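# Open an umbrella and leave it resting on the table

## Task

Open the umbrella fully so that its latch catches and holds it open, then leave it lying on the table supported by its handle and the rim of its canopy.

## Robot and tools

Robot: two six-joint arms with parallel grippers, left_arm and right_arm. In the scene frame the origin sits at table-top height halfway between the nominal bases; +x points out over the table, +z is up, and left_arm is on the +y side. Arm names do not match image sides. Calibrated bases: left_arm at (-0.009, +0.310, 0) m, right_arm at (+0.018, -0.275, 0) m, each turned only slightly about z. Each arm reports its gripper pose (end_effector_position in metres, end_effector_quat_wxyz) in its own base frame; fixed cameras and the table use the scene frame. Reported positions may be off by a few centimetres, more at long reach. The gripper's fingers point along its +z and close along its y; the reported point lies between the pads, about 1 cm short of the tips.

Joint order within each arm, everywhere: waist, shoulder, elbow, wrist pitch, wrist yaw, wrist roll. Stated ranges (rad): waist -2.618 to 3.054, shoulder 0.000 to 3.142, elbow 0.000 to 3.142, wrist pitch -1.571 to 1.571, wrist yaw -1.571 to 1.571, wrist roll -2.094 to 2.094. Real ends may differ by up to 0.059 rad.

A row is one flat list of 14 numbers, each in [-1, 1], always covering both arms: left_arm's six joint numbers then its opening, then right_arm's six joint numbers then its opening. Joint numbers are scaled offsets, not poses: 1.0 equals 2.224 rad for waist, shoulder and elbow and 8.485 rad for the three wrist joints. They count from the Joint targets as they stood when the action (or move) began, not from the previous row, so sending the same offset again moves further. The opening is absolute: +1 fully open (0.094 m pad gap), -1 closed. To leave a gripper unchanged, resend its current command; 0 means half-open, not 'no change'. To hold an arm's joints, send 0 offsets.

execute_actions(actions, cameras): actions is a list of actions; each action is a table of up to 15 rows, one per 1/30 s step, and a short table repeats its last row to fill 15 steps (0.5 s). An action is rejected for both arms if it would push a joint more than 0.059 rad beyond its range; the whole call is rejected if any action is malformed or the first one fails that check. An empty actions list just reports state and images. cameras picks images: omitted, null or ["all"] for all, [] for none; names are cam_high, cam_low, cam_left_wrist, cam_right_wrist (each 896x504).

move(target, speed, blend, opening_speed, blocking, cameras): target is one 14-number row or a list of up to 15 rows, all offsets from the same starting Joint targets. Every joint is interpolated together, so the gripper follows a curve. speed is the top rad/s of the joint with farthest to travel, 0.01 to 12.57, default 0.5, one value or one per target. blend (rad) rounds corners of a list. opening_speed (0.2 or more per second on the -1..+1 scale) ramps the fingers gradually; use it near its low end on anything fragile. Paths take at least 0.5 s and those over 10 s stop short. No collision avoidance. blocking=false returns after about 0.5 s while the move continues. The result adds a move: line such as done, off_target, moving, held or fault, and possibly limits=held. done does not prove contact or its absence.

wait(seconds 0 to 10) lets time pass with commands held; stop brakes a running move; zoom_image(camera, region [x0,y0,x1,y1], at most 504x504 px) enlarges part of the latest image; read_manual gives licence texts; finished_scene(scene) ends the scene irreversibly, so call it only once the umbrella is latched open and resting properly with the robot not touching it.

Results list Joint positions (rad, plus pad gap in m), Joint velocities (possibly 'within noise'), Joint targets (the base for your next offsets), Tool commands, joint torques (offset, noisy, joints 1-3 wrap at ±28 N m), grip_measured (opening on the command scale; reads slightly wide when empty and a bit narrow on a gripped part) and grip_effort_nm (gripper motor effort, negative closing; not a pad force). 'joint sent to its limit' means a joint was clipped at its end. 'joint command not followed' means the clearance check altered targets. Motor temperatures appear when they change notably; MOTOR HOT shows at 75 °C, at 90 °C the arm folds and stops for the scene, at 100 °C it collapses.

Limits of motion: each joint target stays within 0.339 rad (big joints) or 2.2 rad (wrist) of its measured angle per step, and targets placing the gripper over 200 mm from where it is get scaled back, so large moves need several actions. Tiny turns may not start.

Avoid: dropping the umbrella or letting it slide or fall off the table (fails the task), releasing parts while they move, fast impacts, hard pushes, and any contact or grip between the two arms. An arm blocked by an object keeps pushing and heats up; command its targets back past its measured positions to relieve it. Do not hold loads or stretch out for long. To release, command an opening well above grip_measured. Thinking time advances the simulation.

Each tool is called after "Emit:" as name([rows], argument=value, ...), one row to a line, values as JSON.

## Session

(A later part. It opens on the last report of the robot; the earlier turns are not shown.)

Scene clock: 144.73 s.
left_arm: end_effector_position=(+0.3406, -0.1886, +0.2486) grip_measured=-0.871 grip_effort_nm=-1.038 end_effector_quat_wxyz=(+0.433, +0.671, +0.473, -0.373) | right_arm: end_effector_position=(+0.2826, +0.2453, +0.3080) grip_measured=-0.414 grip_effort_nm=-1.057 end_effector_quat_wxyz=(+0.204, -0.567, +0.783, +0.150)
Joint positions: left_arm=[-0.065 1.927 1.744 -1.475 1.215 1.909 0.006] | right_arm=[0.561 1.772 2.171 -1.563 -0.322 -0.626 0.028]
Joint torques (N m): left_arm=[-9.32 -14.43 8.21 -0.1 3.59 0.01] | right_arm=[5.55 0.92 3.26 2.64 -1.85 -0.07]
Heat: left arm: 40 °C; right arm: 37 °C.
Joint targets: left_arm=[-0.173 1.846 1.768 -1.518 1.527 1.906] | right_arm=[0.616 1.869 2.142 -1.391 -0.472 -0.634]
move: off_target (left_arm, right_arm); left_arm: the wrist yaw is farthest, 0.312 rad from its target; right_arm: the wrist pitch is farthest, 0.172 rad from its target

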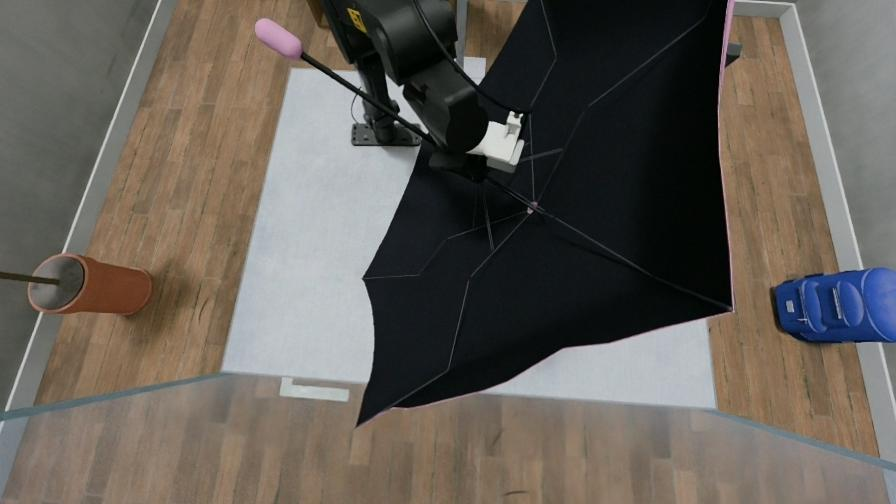

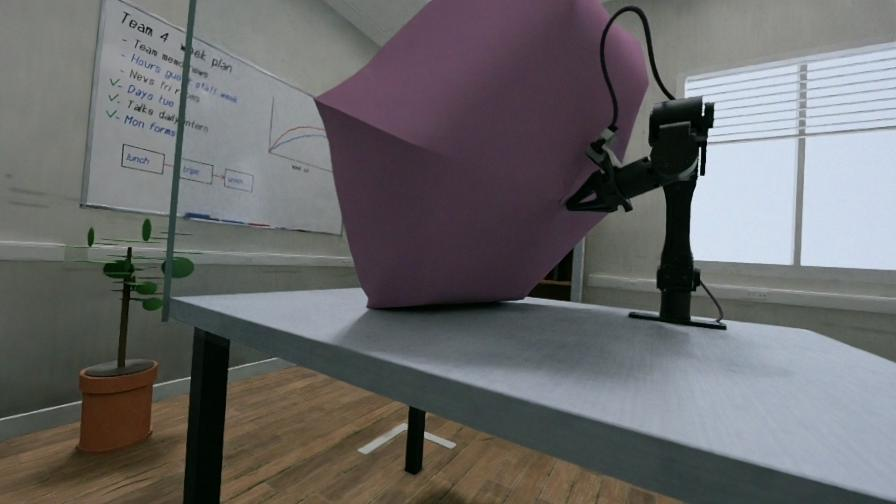

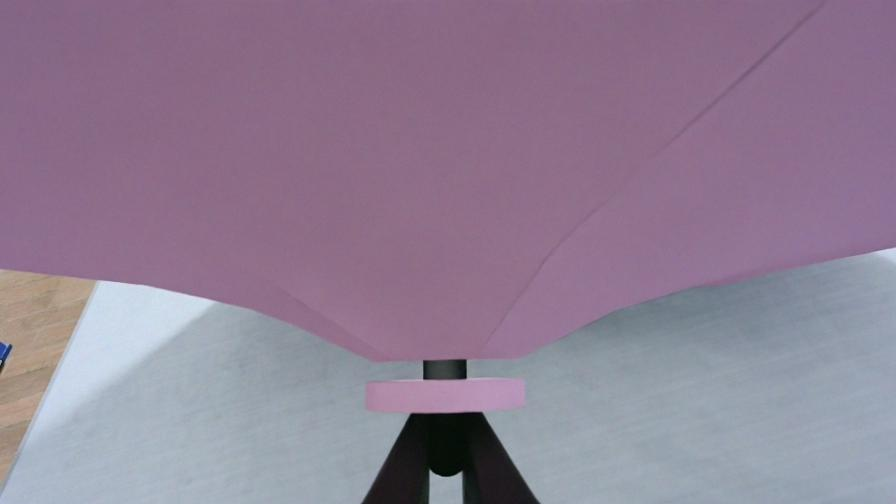

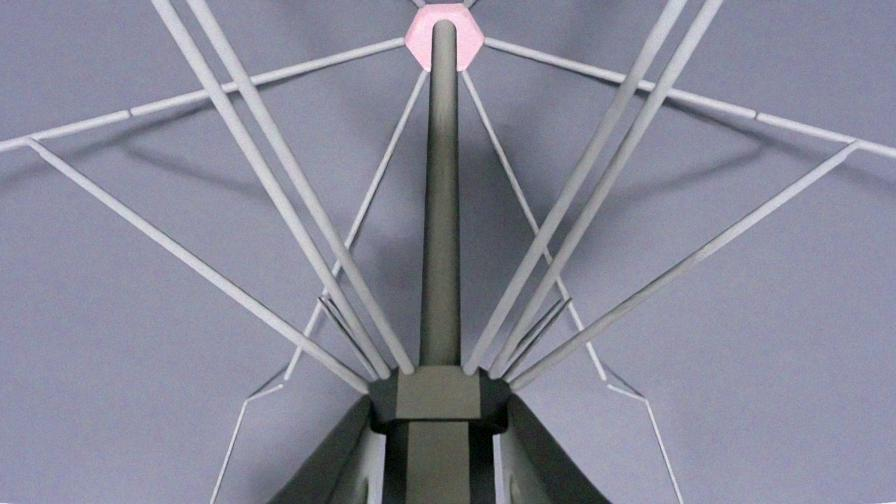

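Emit:
move(target=[-0.055,-0.035,0.02,0,0.004,0,-1,0.06,0.055,0.04,0.01,0,0.012,-1], speed=0.2)

Scene clock: 147.27 s.
left_arm: end_effector_position=(+0.3162, -0.2018, +0.2582) grip_measured=-0.871 grip_effort_nm=-1.038 end_effector_quat_wxyz=(+0.399, +0.695, +0.471, -0.368) | right_arm: end_effector_position=(+0.2714, +0.2803, +0.2972) grip_measured=-0.414 grip_effort_nm=-1.072 end_effector_quat_wxyz=(+0.178, -0.565, +0.793, +0.143)
Joint positions: left_arm=[-0.123 1.865 1.744 -1.507 1.147 1.865 0.006] | right_arm=[0.682 1.852 2.248 -1.581 -0.259 -0.507 0.028]
Joint torques (N m): left_arm=[-14.91 -15.15 11.92 0.28 4.58 0.53] | right_arm=[6.8 3.67 4.23 3.58 -2.54 -0.23]
Heat: left arm: 41 °C; right arm: 37 °C.
Joint targets: left_arm=[-0.295 1.768 1.813 -1.518 1.561 1.905] | right_arm=[0.750 1.991 2.231 -1.306 -0.472 -0.533]
move: off_target (left_arm, right_arm); left_arm: the wrist yaw is farthest, 0.413 rad from its target; right_arm: the wrist pitch is farthest, 0.275 rad from its target

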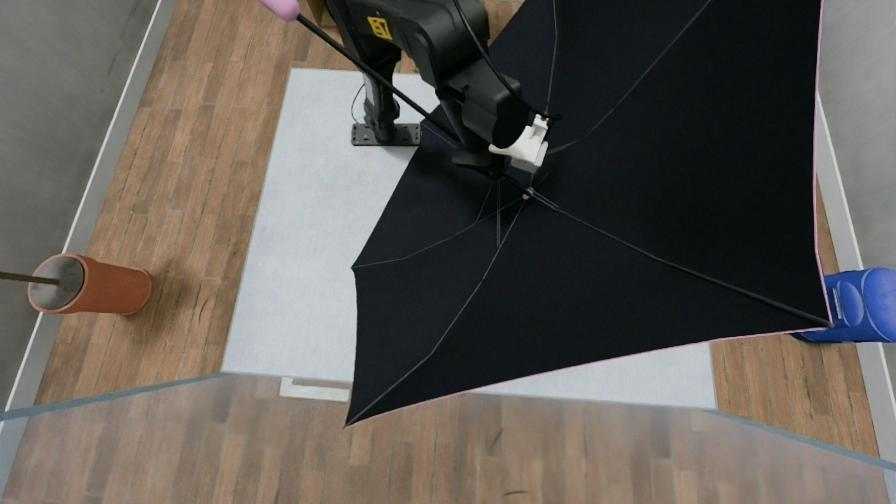

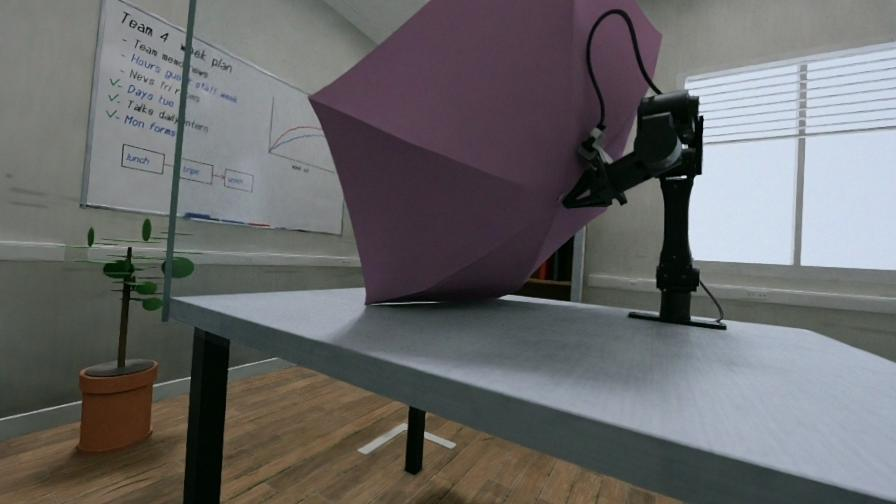

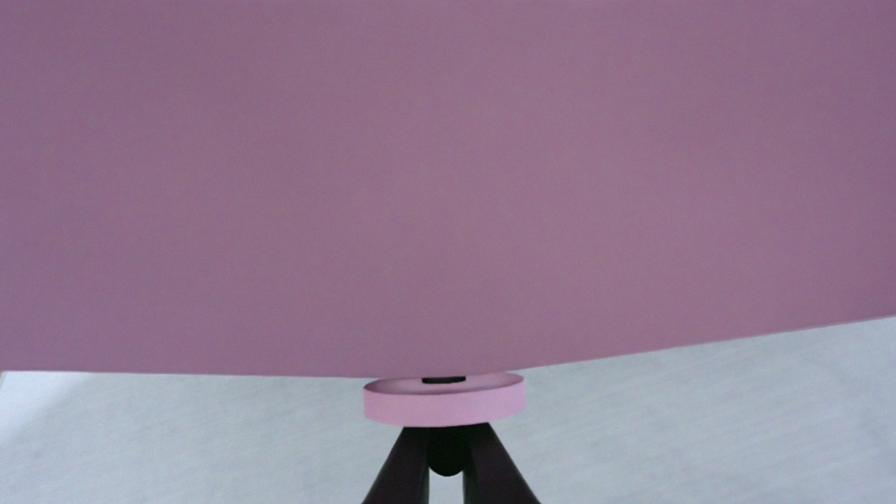

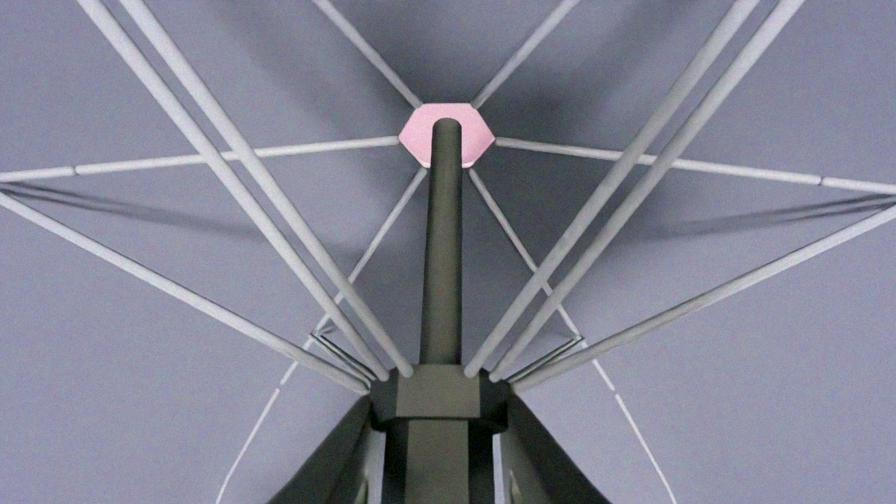

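Emit:
move(target=[-0.03,-0.02,0.02,0,0.004,0,-1,0.045,0.05,0.04,0.01,-0.01,0.01,-1], speed=0.2)

Scene clock: 148.90 s.
left_arm: end_effector_position=(+0.3162, -0.1992, +0.2577) grip_measured=-0.871 grip_effort_nm=-1.033 end_effector_quat_wxyz=(+0.394, +0.687, +0.483, -0.375) | right_arm: end_effector_position=(+0.2692, +0.2726, +0.3044) grip_measured=-0.415 grip_effort_nm=-1.062 end_effector_quat_wxyz=(+0.185, -0.559, +0.797, +0.133)
Joint positions: left_arm=[-0.115 1.867 1.744 -1.52 1.148 1.848 0.006] | right_arm=[0.68 1.828 2.249 -1.593 -0.237 -0.494 0.027]
Joint torques (N m): left_arm=[-0.68 -7.8 6.19 0.52 0.53 0.22] | right_arm=[0.16 -4.98 5.61 1.28 -0.39 -0.12]
Motor temperatures (°C): left_arm=[37 41 39 34 41 31 33] | right_arm=[36 37 36 38 36 34 36]
Heat: left arm: 41 °C; right arm: 38 °C.
Joint targets: left_arm=[-0.123 1.865 1.744 -1.506 1.148 1.864] | right_arm=[0.682 1.853 2.248 -1.566 -0.259 -0.507]
move: held (left_arm; a check stopped the path), off_target (right_arm; braked when a check withheld steps of left_arm); limits=held; left_arm: the wrist yaw is farthest, 0.447 rad from its target; right_arm: the wrist pitch is farthest, 0.372 rad from its target
joint command not followed: on one or more control steps a check withheld the commanded joint targets of the left arm, and it was not sent them on those steps.
cause: the commanded joint targets, or the way to them, would bring a part of the robot too close to another arm (this arm's wrist (the part past the wrist yaw) and the right arm's wrist camera, along the way the arms are being sent, or toward where that arm still pushes).
joint command not followed: on one or more control steps a check withheld the commanded joint targets of the right arm, and it was not sent them on those steps.
cause: the commanded joint targets, or the way to them, would bring a part of the robot too close to another arm (this arm's wrist camera and the left arm's wrist (the part past the wrist yaw), along the way the arms are being sent, or toward where that arm still pushes).

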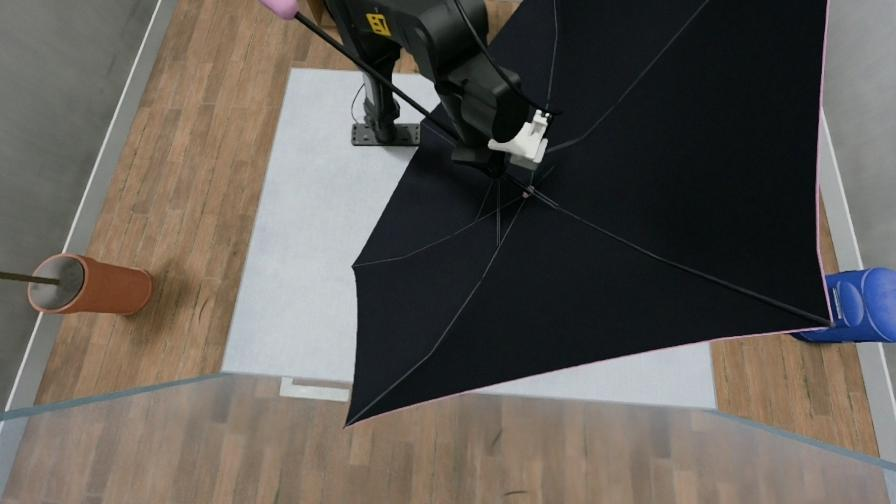

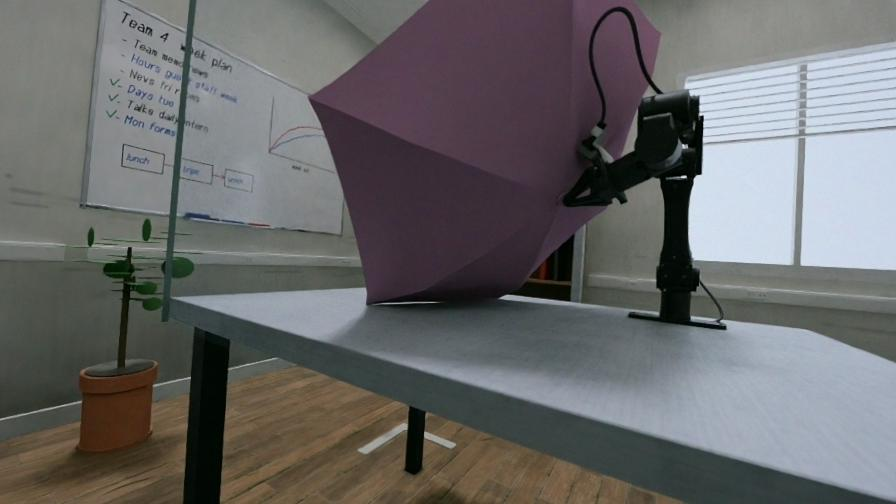

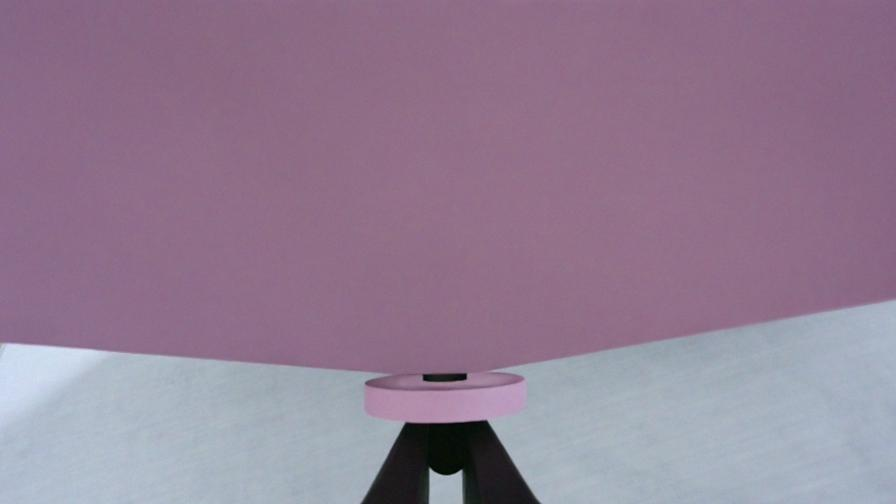

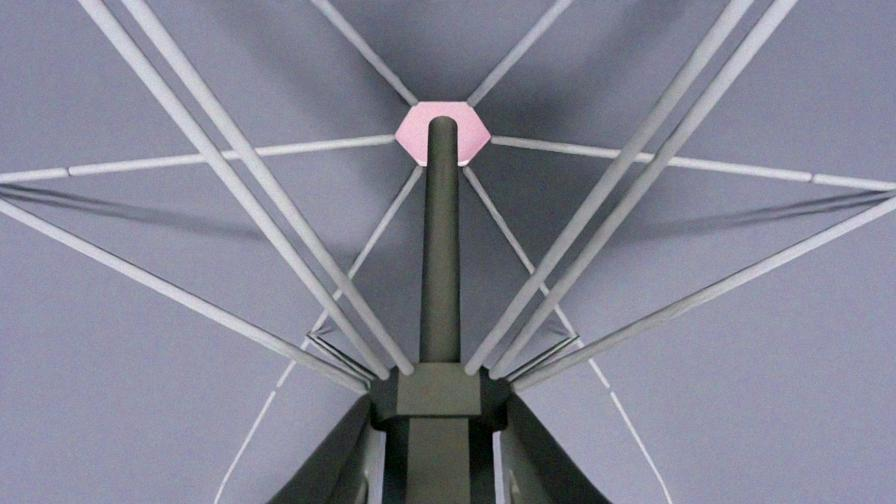

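Emit:
move([
  [0,0,0,0,0,0,-1,0.001,-0.225,-0.35,0.0855,0.003,0.036,-1],
  [0,0,0,0,0,0,-1,-0.03,-0.3025,-0.502,0.1343,-0.0153,0.037,-1],
], speed=0.3, blend=0.1)

Scene clock: 160.77 s.
left_arm: end_effector_position=(+0.3128, -0.2046, +0.2587) grip_measured=-0.871 grip_effort_nm=-1.038 end_effector_quat_wxyz=(+0.391, +0.687, +0.479, -0.381) | right_arm: end_effector_position=(+0.2738, +0.2840, +0.3608) grip_measured=-0.977 grip_effort_nm=-1.057 end_effector_quat_wxyz=(+0.548, -0.425, +0.669, +0.268)
Joint positions: left_arm=[-0.131 1.867 1.744 -1.521 1.154 1.84 0.006] | right_arm=[0.636 1.173 1.189 -0.294 -0.372 -0.214 0.001]
Joint torques (N m): left_arm=[0.72 -7.79 6.22 0.53 0.48 0.31] | right_arm=[-2.11 -2.76 2.76 0.67 -0.25 0.23]
Heat: left arm: 39 °C; right arm: 38 °C.
Joint targets: left_arm=[-0.123 1.865 1.744 -1.506 1.148 1.864] | right_arm=[0.615 1.180 1.132 -0.426 -0.389 -0.193]
move: off_target (right_arm); right_arm: the wrist pitch is farthest, 0.132 rad from its target

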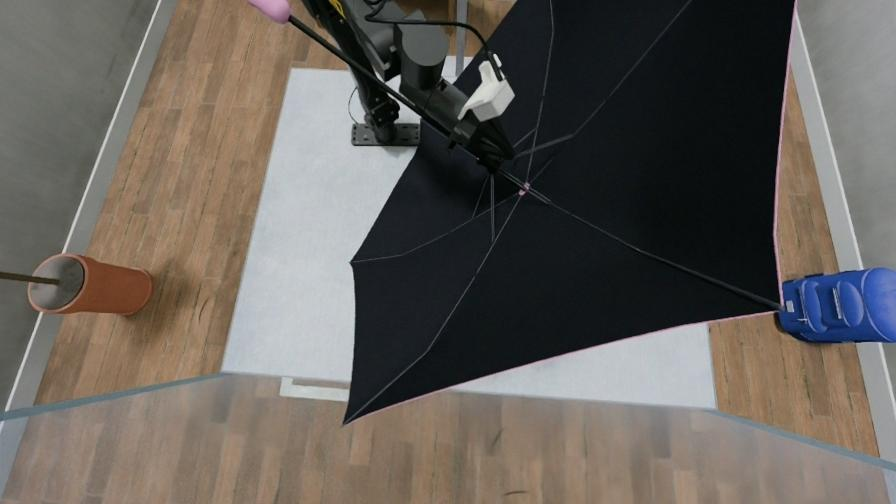

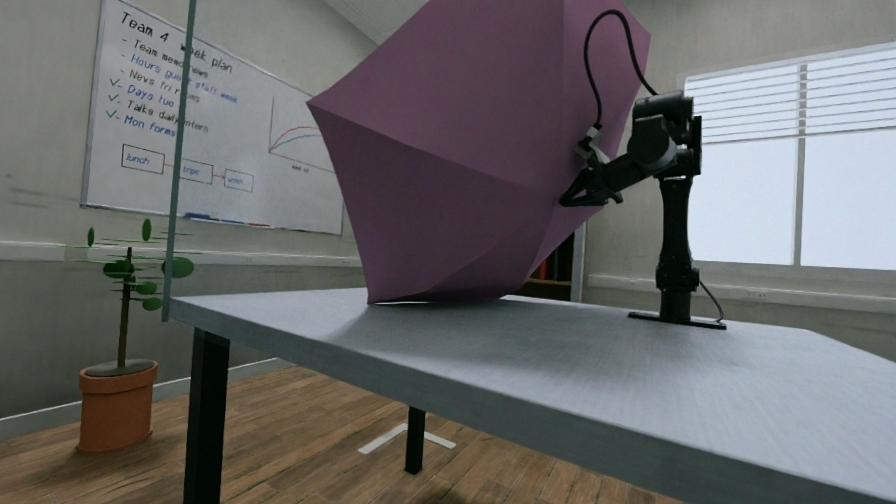

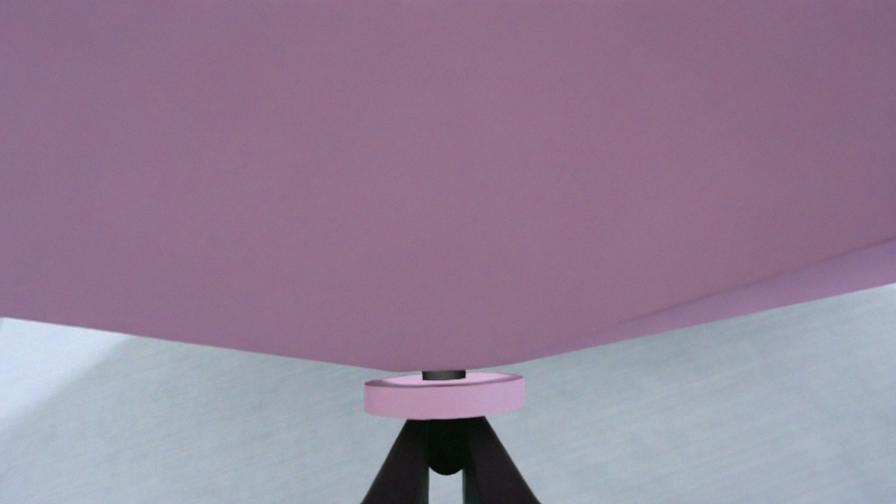

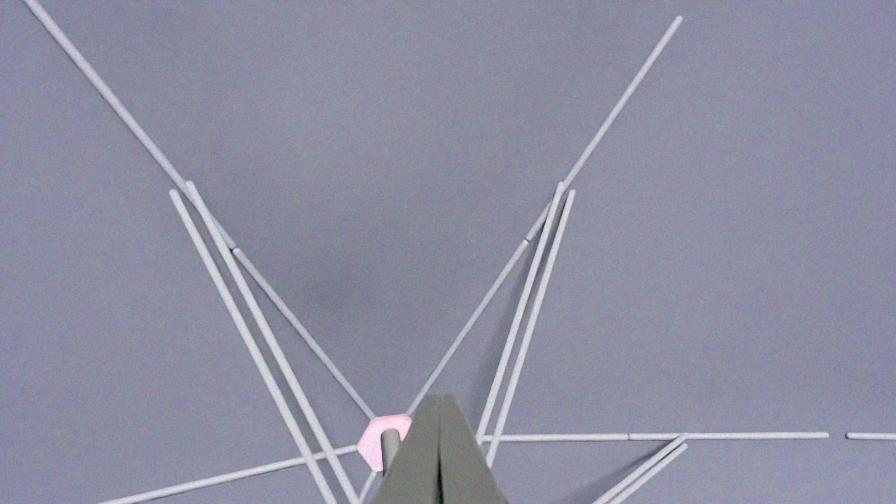

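Emit:
move(target=[0,0,0,0,0,0,-1,-0.02,-0.18,-0.11,-0.035,0,0,0.3], speed=0.4, cameras=["cam_right_wrist","cam_high"])

Scene clock: 164.33 s.
left_arm: end_effector_position=(+0.3052, -0.2212, +0.2737) grip_measured=-0.871 grip_effort_nm=-1.033 end_effector_quat_wxyz=(+0.416, +0.677, +0.449, -0.409) | right_arm: end_effector_position=(+0.1936, +0.2327, +0.3869) grip_measured=+0.298 grip_effort_nm=0.090 end_effector_quat_wxyz=(+0.621, -0.458, +0.578, +0.267)
Joint positions: left_arm=[-0.166 1.867 1.744 -1.525 1.244 1.86 0.006] | right_arm=[0.602 0.787 0.971 -0.283 -0.472 -0.309 0.061]
Joint torques (N m): left_arm=[3.75 -7.79 6.19 0.56 -0.36 0.1] | right_arm=[-3.14 -0.92 0.13 -2.22 0.9 1.16]
Heat: left arm: 39 °C; right arm: 38 °C.
Joint targets: left_arm=[-0.123 1.865 1.744 -1.506 1.148 1.864] | right_arm=[0.571 0.779 0.887 -0.723 -0.389 -0.193]
move: off_target (left_arm, right_arm); left_arm: the wrist yaw is farthest, 0.096 rad from its target; right_arm: the wrist pitch is farthest, 0.440 rad from its target
Images, in order (width x height): cam_high 896x504, cam_right_wrist 896x504.

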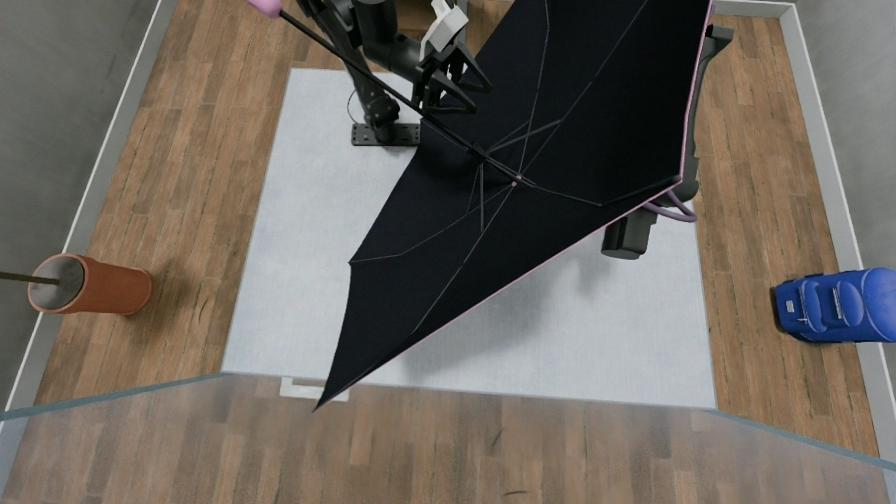

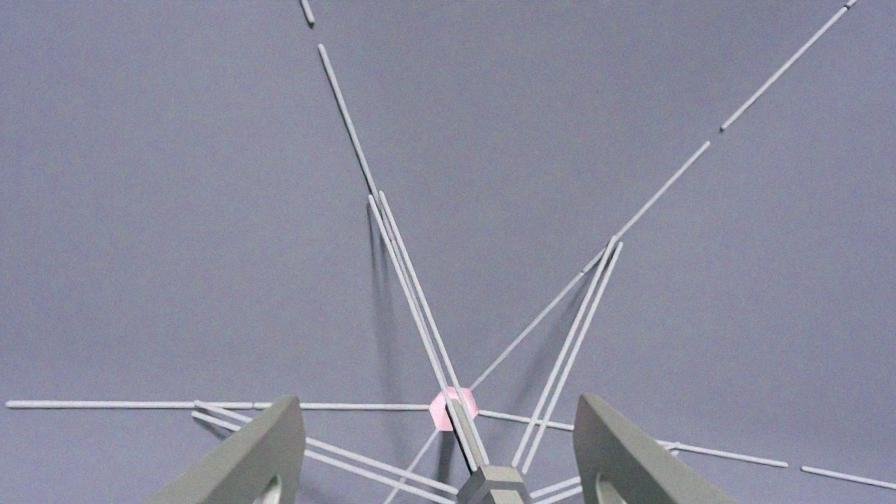

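Emit:
move(target=[-0.018,0,0,0,0.011,0,-1,0.02,-0.02,0.13,0.035,-0.01,-0.01,0.3], speed=0.4, cameras=["cam_right_wrist","cam_low"])

Scene clock: 166.40 s.
left_arm: end_effector_position=(+0.3102, -0.2160, +0.2710) grip_measured=-0.871 grip_effort_nm=-1.033 end_effector_quat_wxyz=(+0.417, +0.679, +0.454, -0.398) | right_arm: end_effector_position=(+0.1623, +0.2113, +0.4463) grip_measured=+0.298 grip_effort_nm=0.090 end_effector_quat_wxyz=(+0.644, -0.440, +0.561, +0.277)
Joint positions: left_arm=[-0.151 1.867 1.744 -1.511 1.229 1.857 0.006] | right_arm=[0.61 0.737 1.156 -0.436 -0.461 -0.268 0.061]
Joint torques (N m): left_arm=[-1.02 -7.77 6.23 0.43 0.67 0.11] | right_arm=[0.55 0.36 8.2 1.92 -0.15 -0.07]
Heat: left arm: 39 °C; right arm: 38 °C.
Joint targets: left_arm=[-0.163 1.865 1.744 -1.506 1.241 1.864] | right_arm=[0.615 0.735 1.176 -0.426 -0.473 -0.277]
move: done
Images, in order (width x height): cam_low 896x504, cam_right_wrist 896x504.

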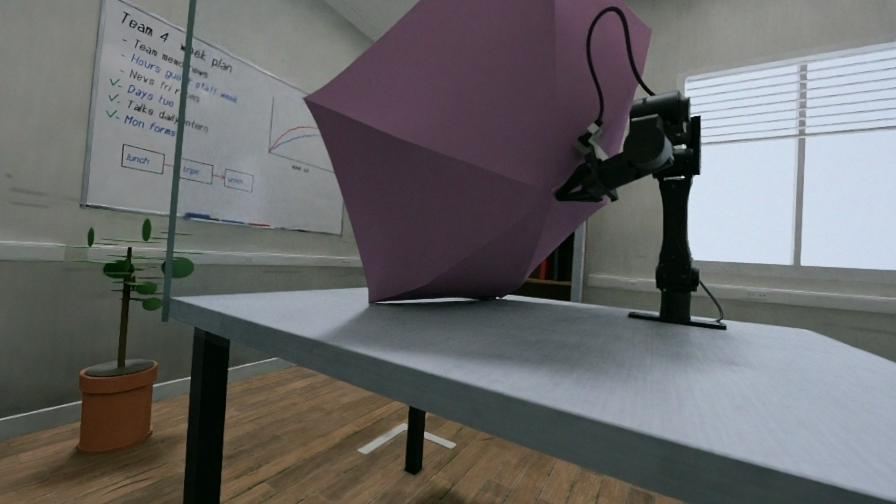

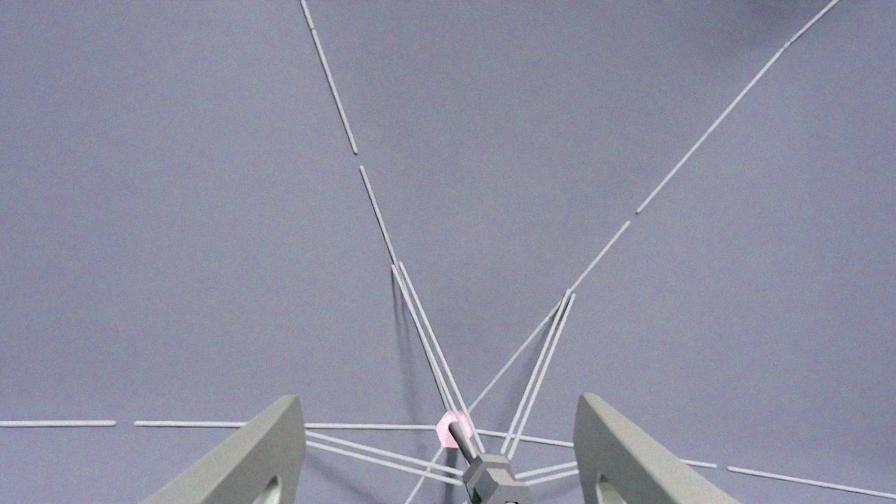

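Emit:
move(target=[0,0,0,0,0,0,-1,0,-0.06,0.06,-0.08,0,-0.03,0.3], speed=0.5, cameras=["cam_right_wrist"])

Emit:
zoom_image(camera="cam_right_wrist", region=[330, 200, 730, 504])

Scene clock: 170.00 s.
left_arm: end_effector_position=(+0.3102, -0.2160, +0.2710) grip_measured=-0.871 grip_effort_nm=-1.033 end_effector_quat_wxyz=(+0.417, +0.679, +0.454, -0.398) | right_arm: end_effector_position=(+0.0925, +0.1626, +0.3769) grip_measured=+0.298 grip_effort_nm=0.076 end_effector_quat_wxyz=(+0.523, -0.543, +0.621, +0.214)
Joint positions: left_arm=[-0.151 1.867 1.744 -1.511 1.229 1.857 0.006] | right_arm=[0.61 0.613 1.283 -1.086 -0.461 -0.523 0.061]
Joint torques (N m): left_arm=[-1.03 -7.79 6.23 0.44 0.66 0.12] | right_arm=[0.51 1.36 7.64 1.62 -0.26 -0.07]
Heat: left arm: 39 °C; right arm: 38 °C.
Joint targets: left_arm=[-0.163 1.865 1.744 -1.506 1.241 1.864] | right_arm=[0.615 0.601 1.310 -1.105 -0.473 -0.532]
move: done

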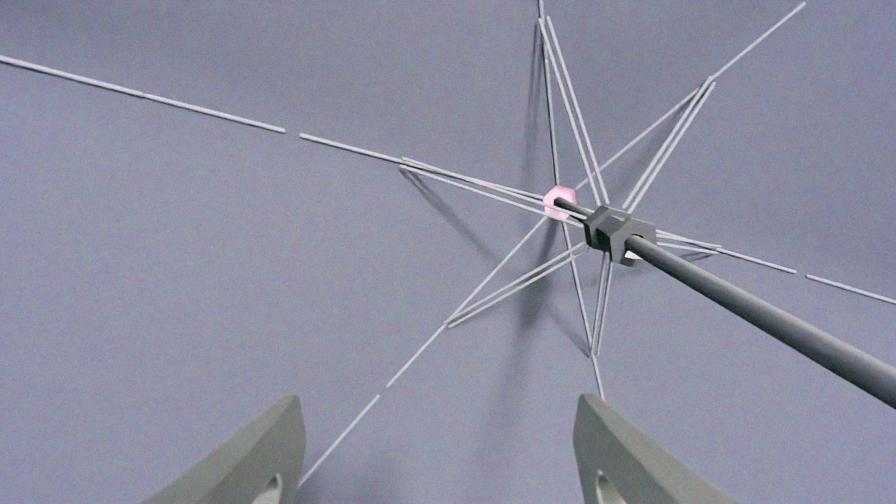

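Scaled by 1.260 (camera's finer frame: 1280x720).

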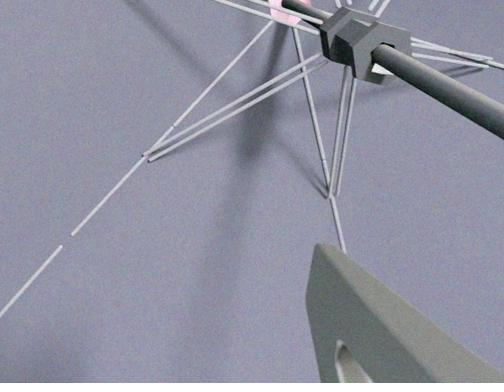

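Emit:
zoom_image(camera="cam_right_wrist", region=[540, 170, 720, 290])

Scaled by 2.800 (camera's finer frame: 1280x720).

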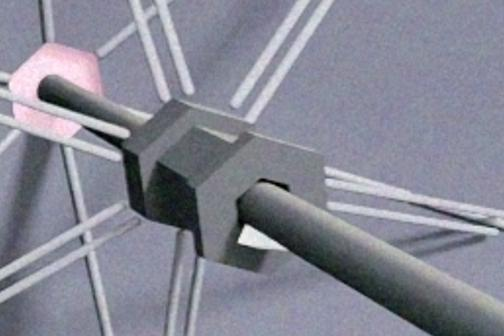

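Emit:
move([
  [0,0,0,0,0,0,-1,0,0,0.2,0,0,0,0.4],
  [0,0,0,0,0,0,-1,-0.072,0.3368,0.4,-0.0466,0.005,0.007,0.4],
], speed=0.5, blend=0.1)

Scene clock: 186.97 s.
left_arm: end_effector_position=(+0.3102, -0.2160, +0.2710) grip_measured=-0.871 grip_effort_nm=-1.048 end_effector_quat_wxyz=(+0.417, +0.679, +0.454, -0.398) | right_arm: end_effector_position=(+0.2074, +0.1878, +0.4543) grip_measured=+0.398 grip_effort_nm=0.071 end_effector_quat_wxyz=(+0.431, -0.483, +0.738, +0.189)
Joint positions: left_arm=[-0.151 1.867 1.744 -1.511 1.229 1.857 0.006] | right_arm=[0.46 1.354 2.176 -1.483 -0.436 -0.484 0.066]
Joint torques (N m): left_arm=[-1.01 -7.8 6.22 0.44 0.67 0.12] | right_arm=[-0.46 -2.21 6.6 1.45 -0.11 0.1]
Motor temperatures (°C): left_arm=[36 38 39 34 36 31 33] | right_arm=[36 36 36 39 35 34 35]
Heat: left arm: 39 °C; right arm: 39 °C.
Joint targets: left_arm=[-0.163 1.865 1.744 -1.506 1.241 1.864] | right_arm=[0.455 1.350 2.199 -1.500 -0.431 -0.473]
move: done

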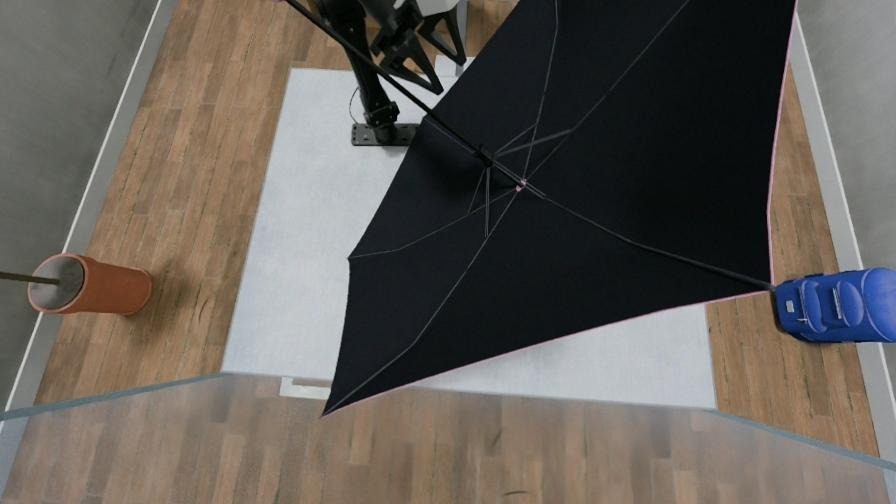

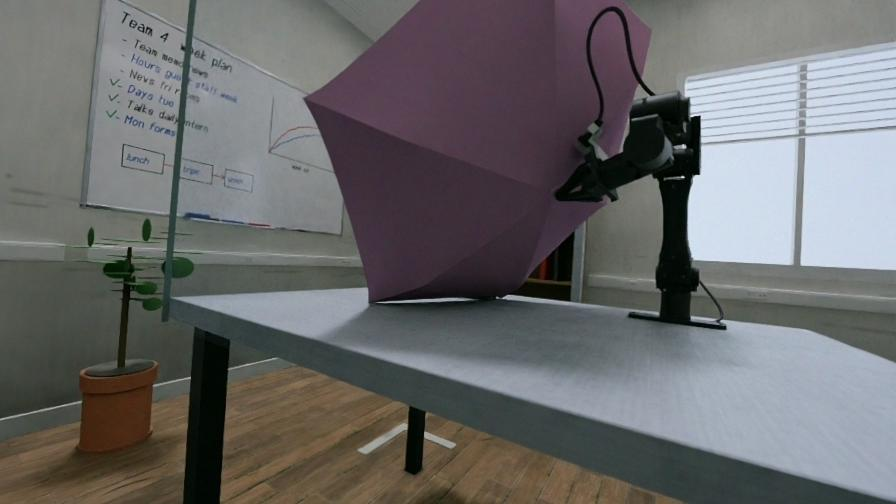

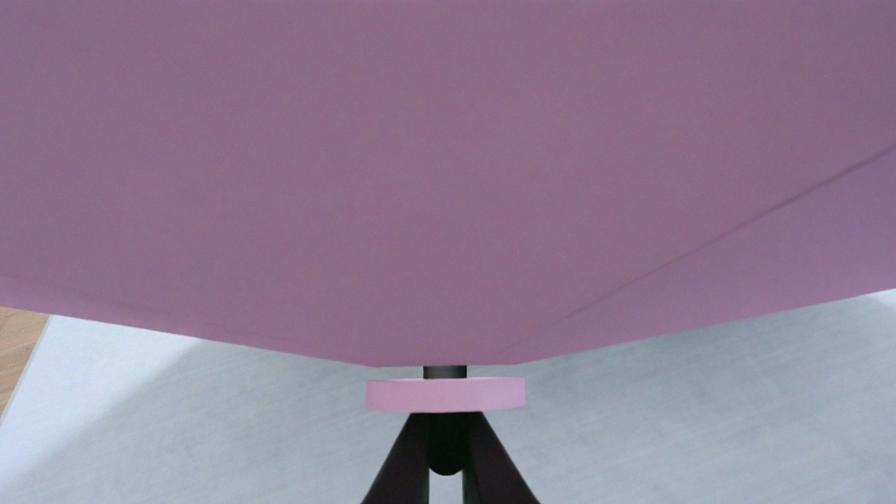

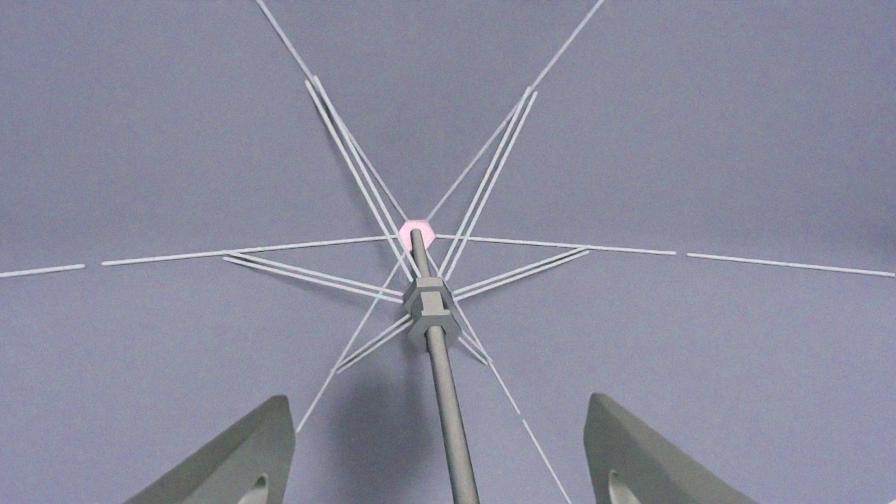

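Emit:
move(target=[0,0,0,0,0,0,-1,0.0962,0.070,-0.04,0.0106,0.0223,0.0133,0.3], speed=0.3, cameras=["cam_right_wrist"])

Scene clock: 194.87 s.
left_arm: end_effector_position=(+0.3102, -0.2160, +0.2710) grip_measured=-0.871 grip_effort_nm=-1.043 end_effector_quat_wxyz=(+0.417, +0.679, +0.454, -0.398) | right_arm: end_effector_position=(+0.2358, +0.2423, +0.3966) grip_measured=+0.302 grip_effort_nm=-0.144 end_effector_quat_wxyz=(+0.347, -0.496, +0.778, +0.169)
Joint positions: left_arm=[-0.151 1.867 1.744 -1.511 1.229 1.857 0.006] | right_arm=[0.665 1.505 2.122 -1.428 -0.25 -0.371 0.061]
Joint torques (N m): left_arm=[-1.03 -7.82 6.23 0.44 0.66 0.12] | right_arm=[0.39 -3.81 4.34 1.67 0 0.14]
Heat: left arm: 39 °C; right arm: 39 °C.
Joint targets: left_arm=[-0.163 1.865 1.744 -1.506 1.241 1.864] | right_arm=[0.669 1.506 2.110 -1.410 -0.242 -0.360]
move: done

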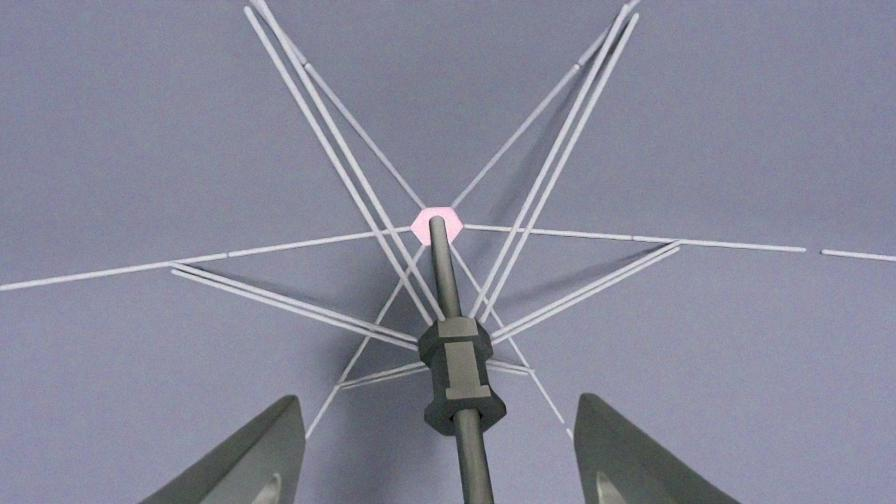

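Emit:
move(target=[0,0,0,0,0,0,-1,-0.003,0.045,-0.046,0,0,-0.006,0.3], speed=0.2, cameras=["cam_right_wrist"])

Scene clock: 198.73 s.
left_arm: end_effector_position=(+0.3102, -0.2160, +0.2710) grip_measured=-0.871 grip_effort_nm=-1.033 end_effector_quat_wxyz=(+0.417, +0.679, +0.454, -0.398) | right_arm: end_effector_position=(+0.2540, +0.2560, +0.3316) grip_measured=+0.302 grip_effort_nm=-0.149 end_effector_quat_wxyz=(+0.259, -0.513, +0.804, +0.154)
Joint positions: left_arm=[-0.151 1.867 1.744 -1.511 1.229 1.857 0.006] | right_arm=[0.665 1.602 2.021 -1.424 -0.248 -0.399 0.061]
Joint torques (N m): left_arm=[-1.05 -7.77 6.2 0.44 0.66 0.12] | right_arm=[-0.25 -4.92 4.81 1.41 -0.06 -0.08]
Heat: left arm: 39 °C; right arm: 39 °C.
Joint targets: left_arm=[-0.163 1.865 1.744 -1.506 1.241 1.864] | right_arm=[0.662 1.606 2.008 -1.410 -0.242 -0.410]
move: done

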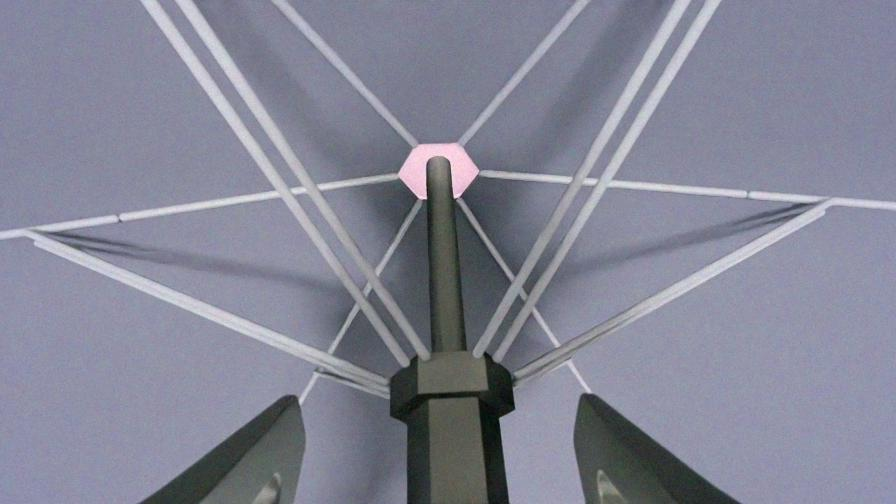

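Emit:
move([
  [0,0,0,0,0,0,-1,-0.001,0.013,-0.012,0,0,0,0.3],
  [0,0,0,0,0,0,-1,-0.001,0.013,-0.012,0,0,0,-1],
], speed=0.2, opening_speed=0.9, cameras=["cam_right_wrist"])

Scene clock: 202.37 s.
left_arm: end_effector_position=(+0.3108, -0.2157, +0.2695) grip_measured=-0.871 grip_effort_nm=-1.038 end_effector_quat_wxyz=(+0.416, +0.682, +0.453, -0.394) | right_arm: end_effector_position=(+0.2593, +0.2606, +0.3234) grip_measured=-0.415 grip_effort_nm=-1.062 end_effector_quat_wxyz=(+0.254, -0.518, +0.802, +0.153)
Joint positions: left_arm=[-0.151 1.867 1.744 -1.505 1.221 1.858 0.006] | right_arm=[0.665 1.619 2.004 -1.402 -0.25 -0.41 0.027]
Joint torques (N m): left_arm=[-1.01 -7.79 6.26 0.39 0.74 0.11] | right_arm=[-0.5 -4.21 4.11 1.16 -0.05 0]
Heat: left arm: 39 °C; right arm: 39 °C.
Joint targets: left_arm=[-0.163 1.865 1.744 -1.506 1.241 1.864] | right_arm=[0.660 1.635 1.981 -1.410 -0.242 -0.411]
move: done

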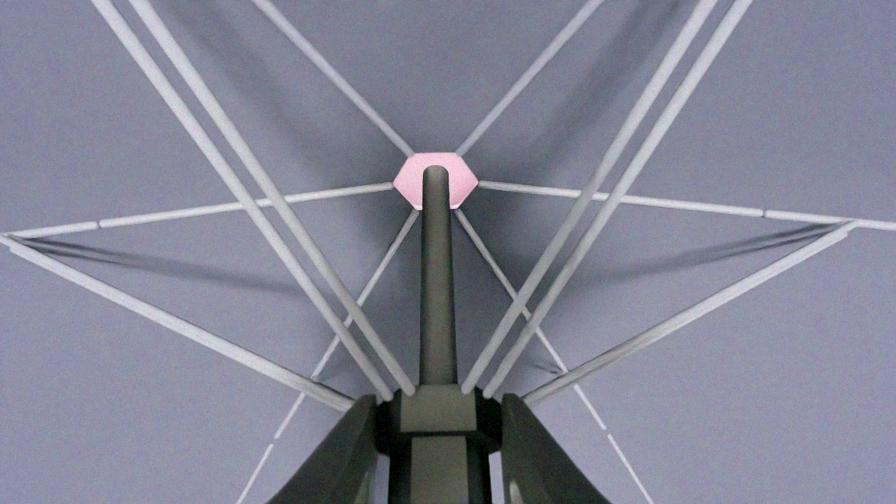

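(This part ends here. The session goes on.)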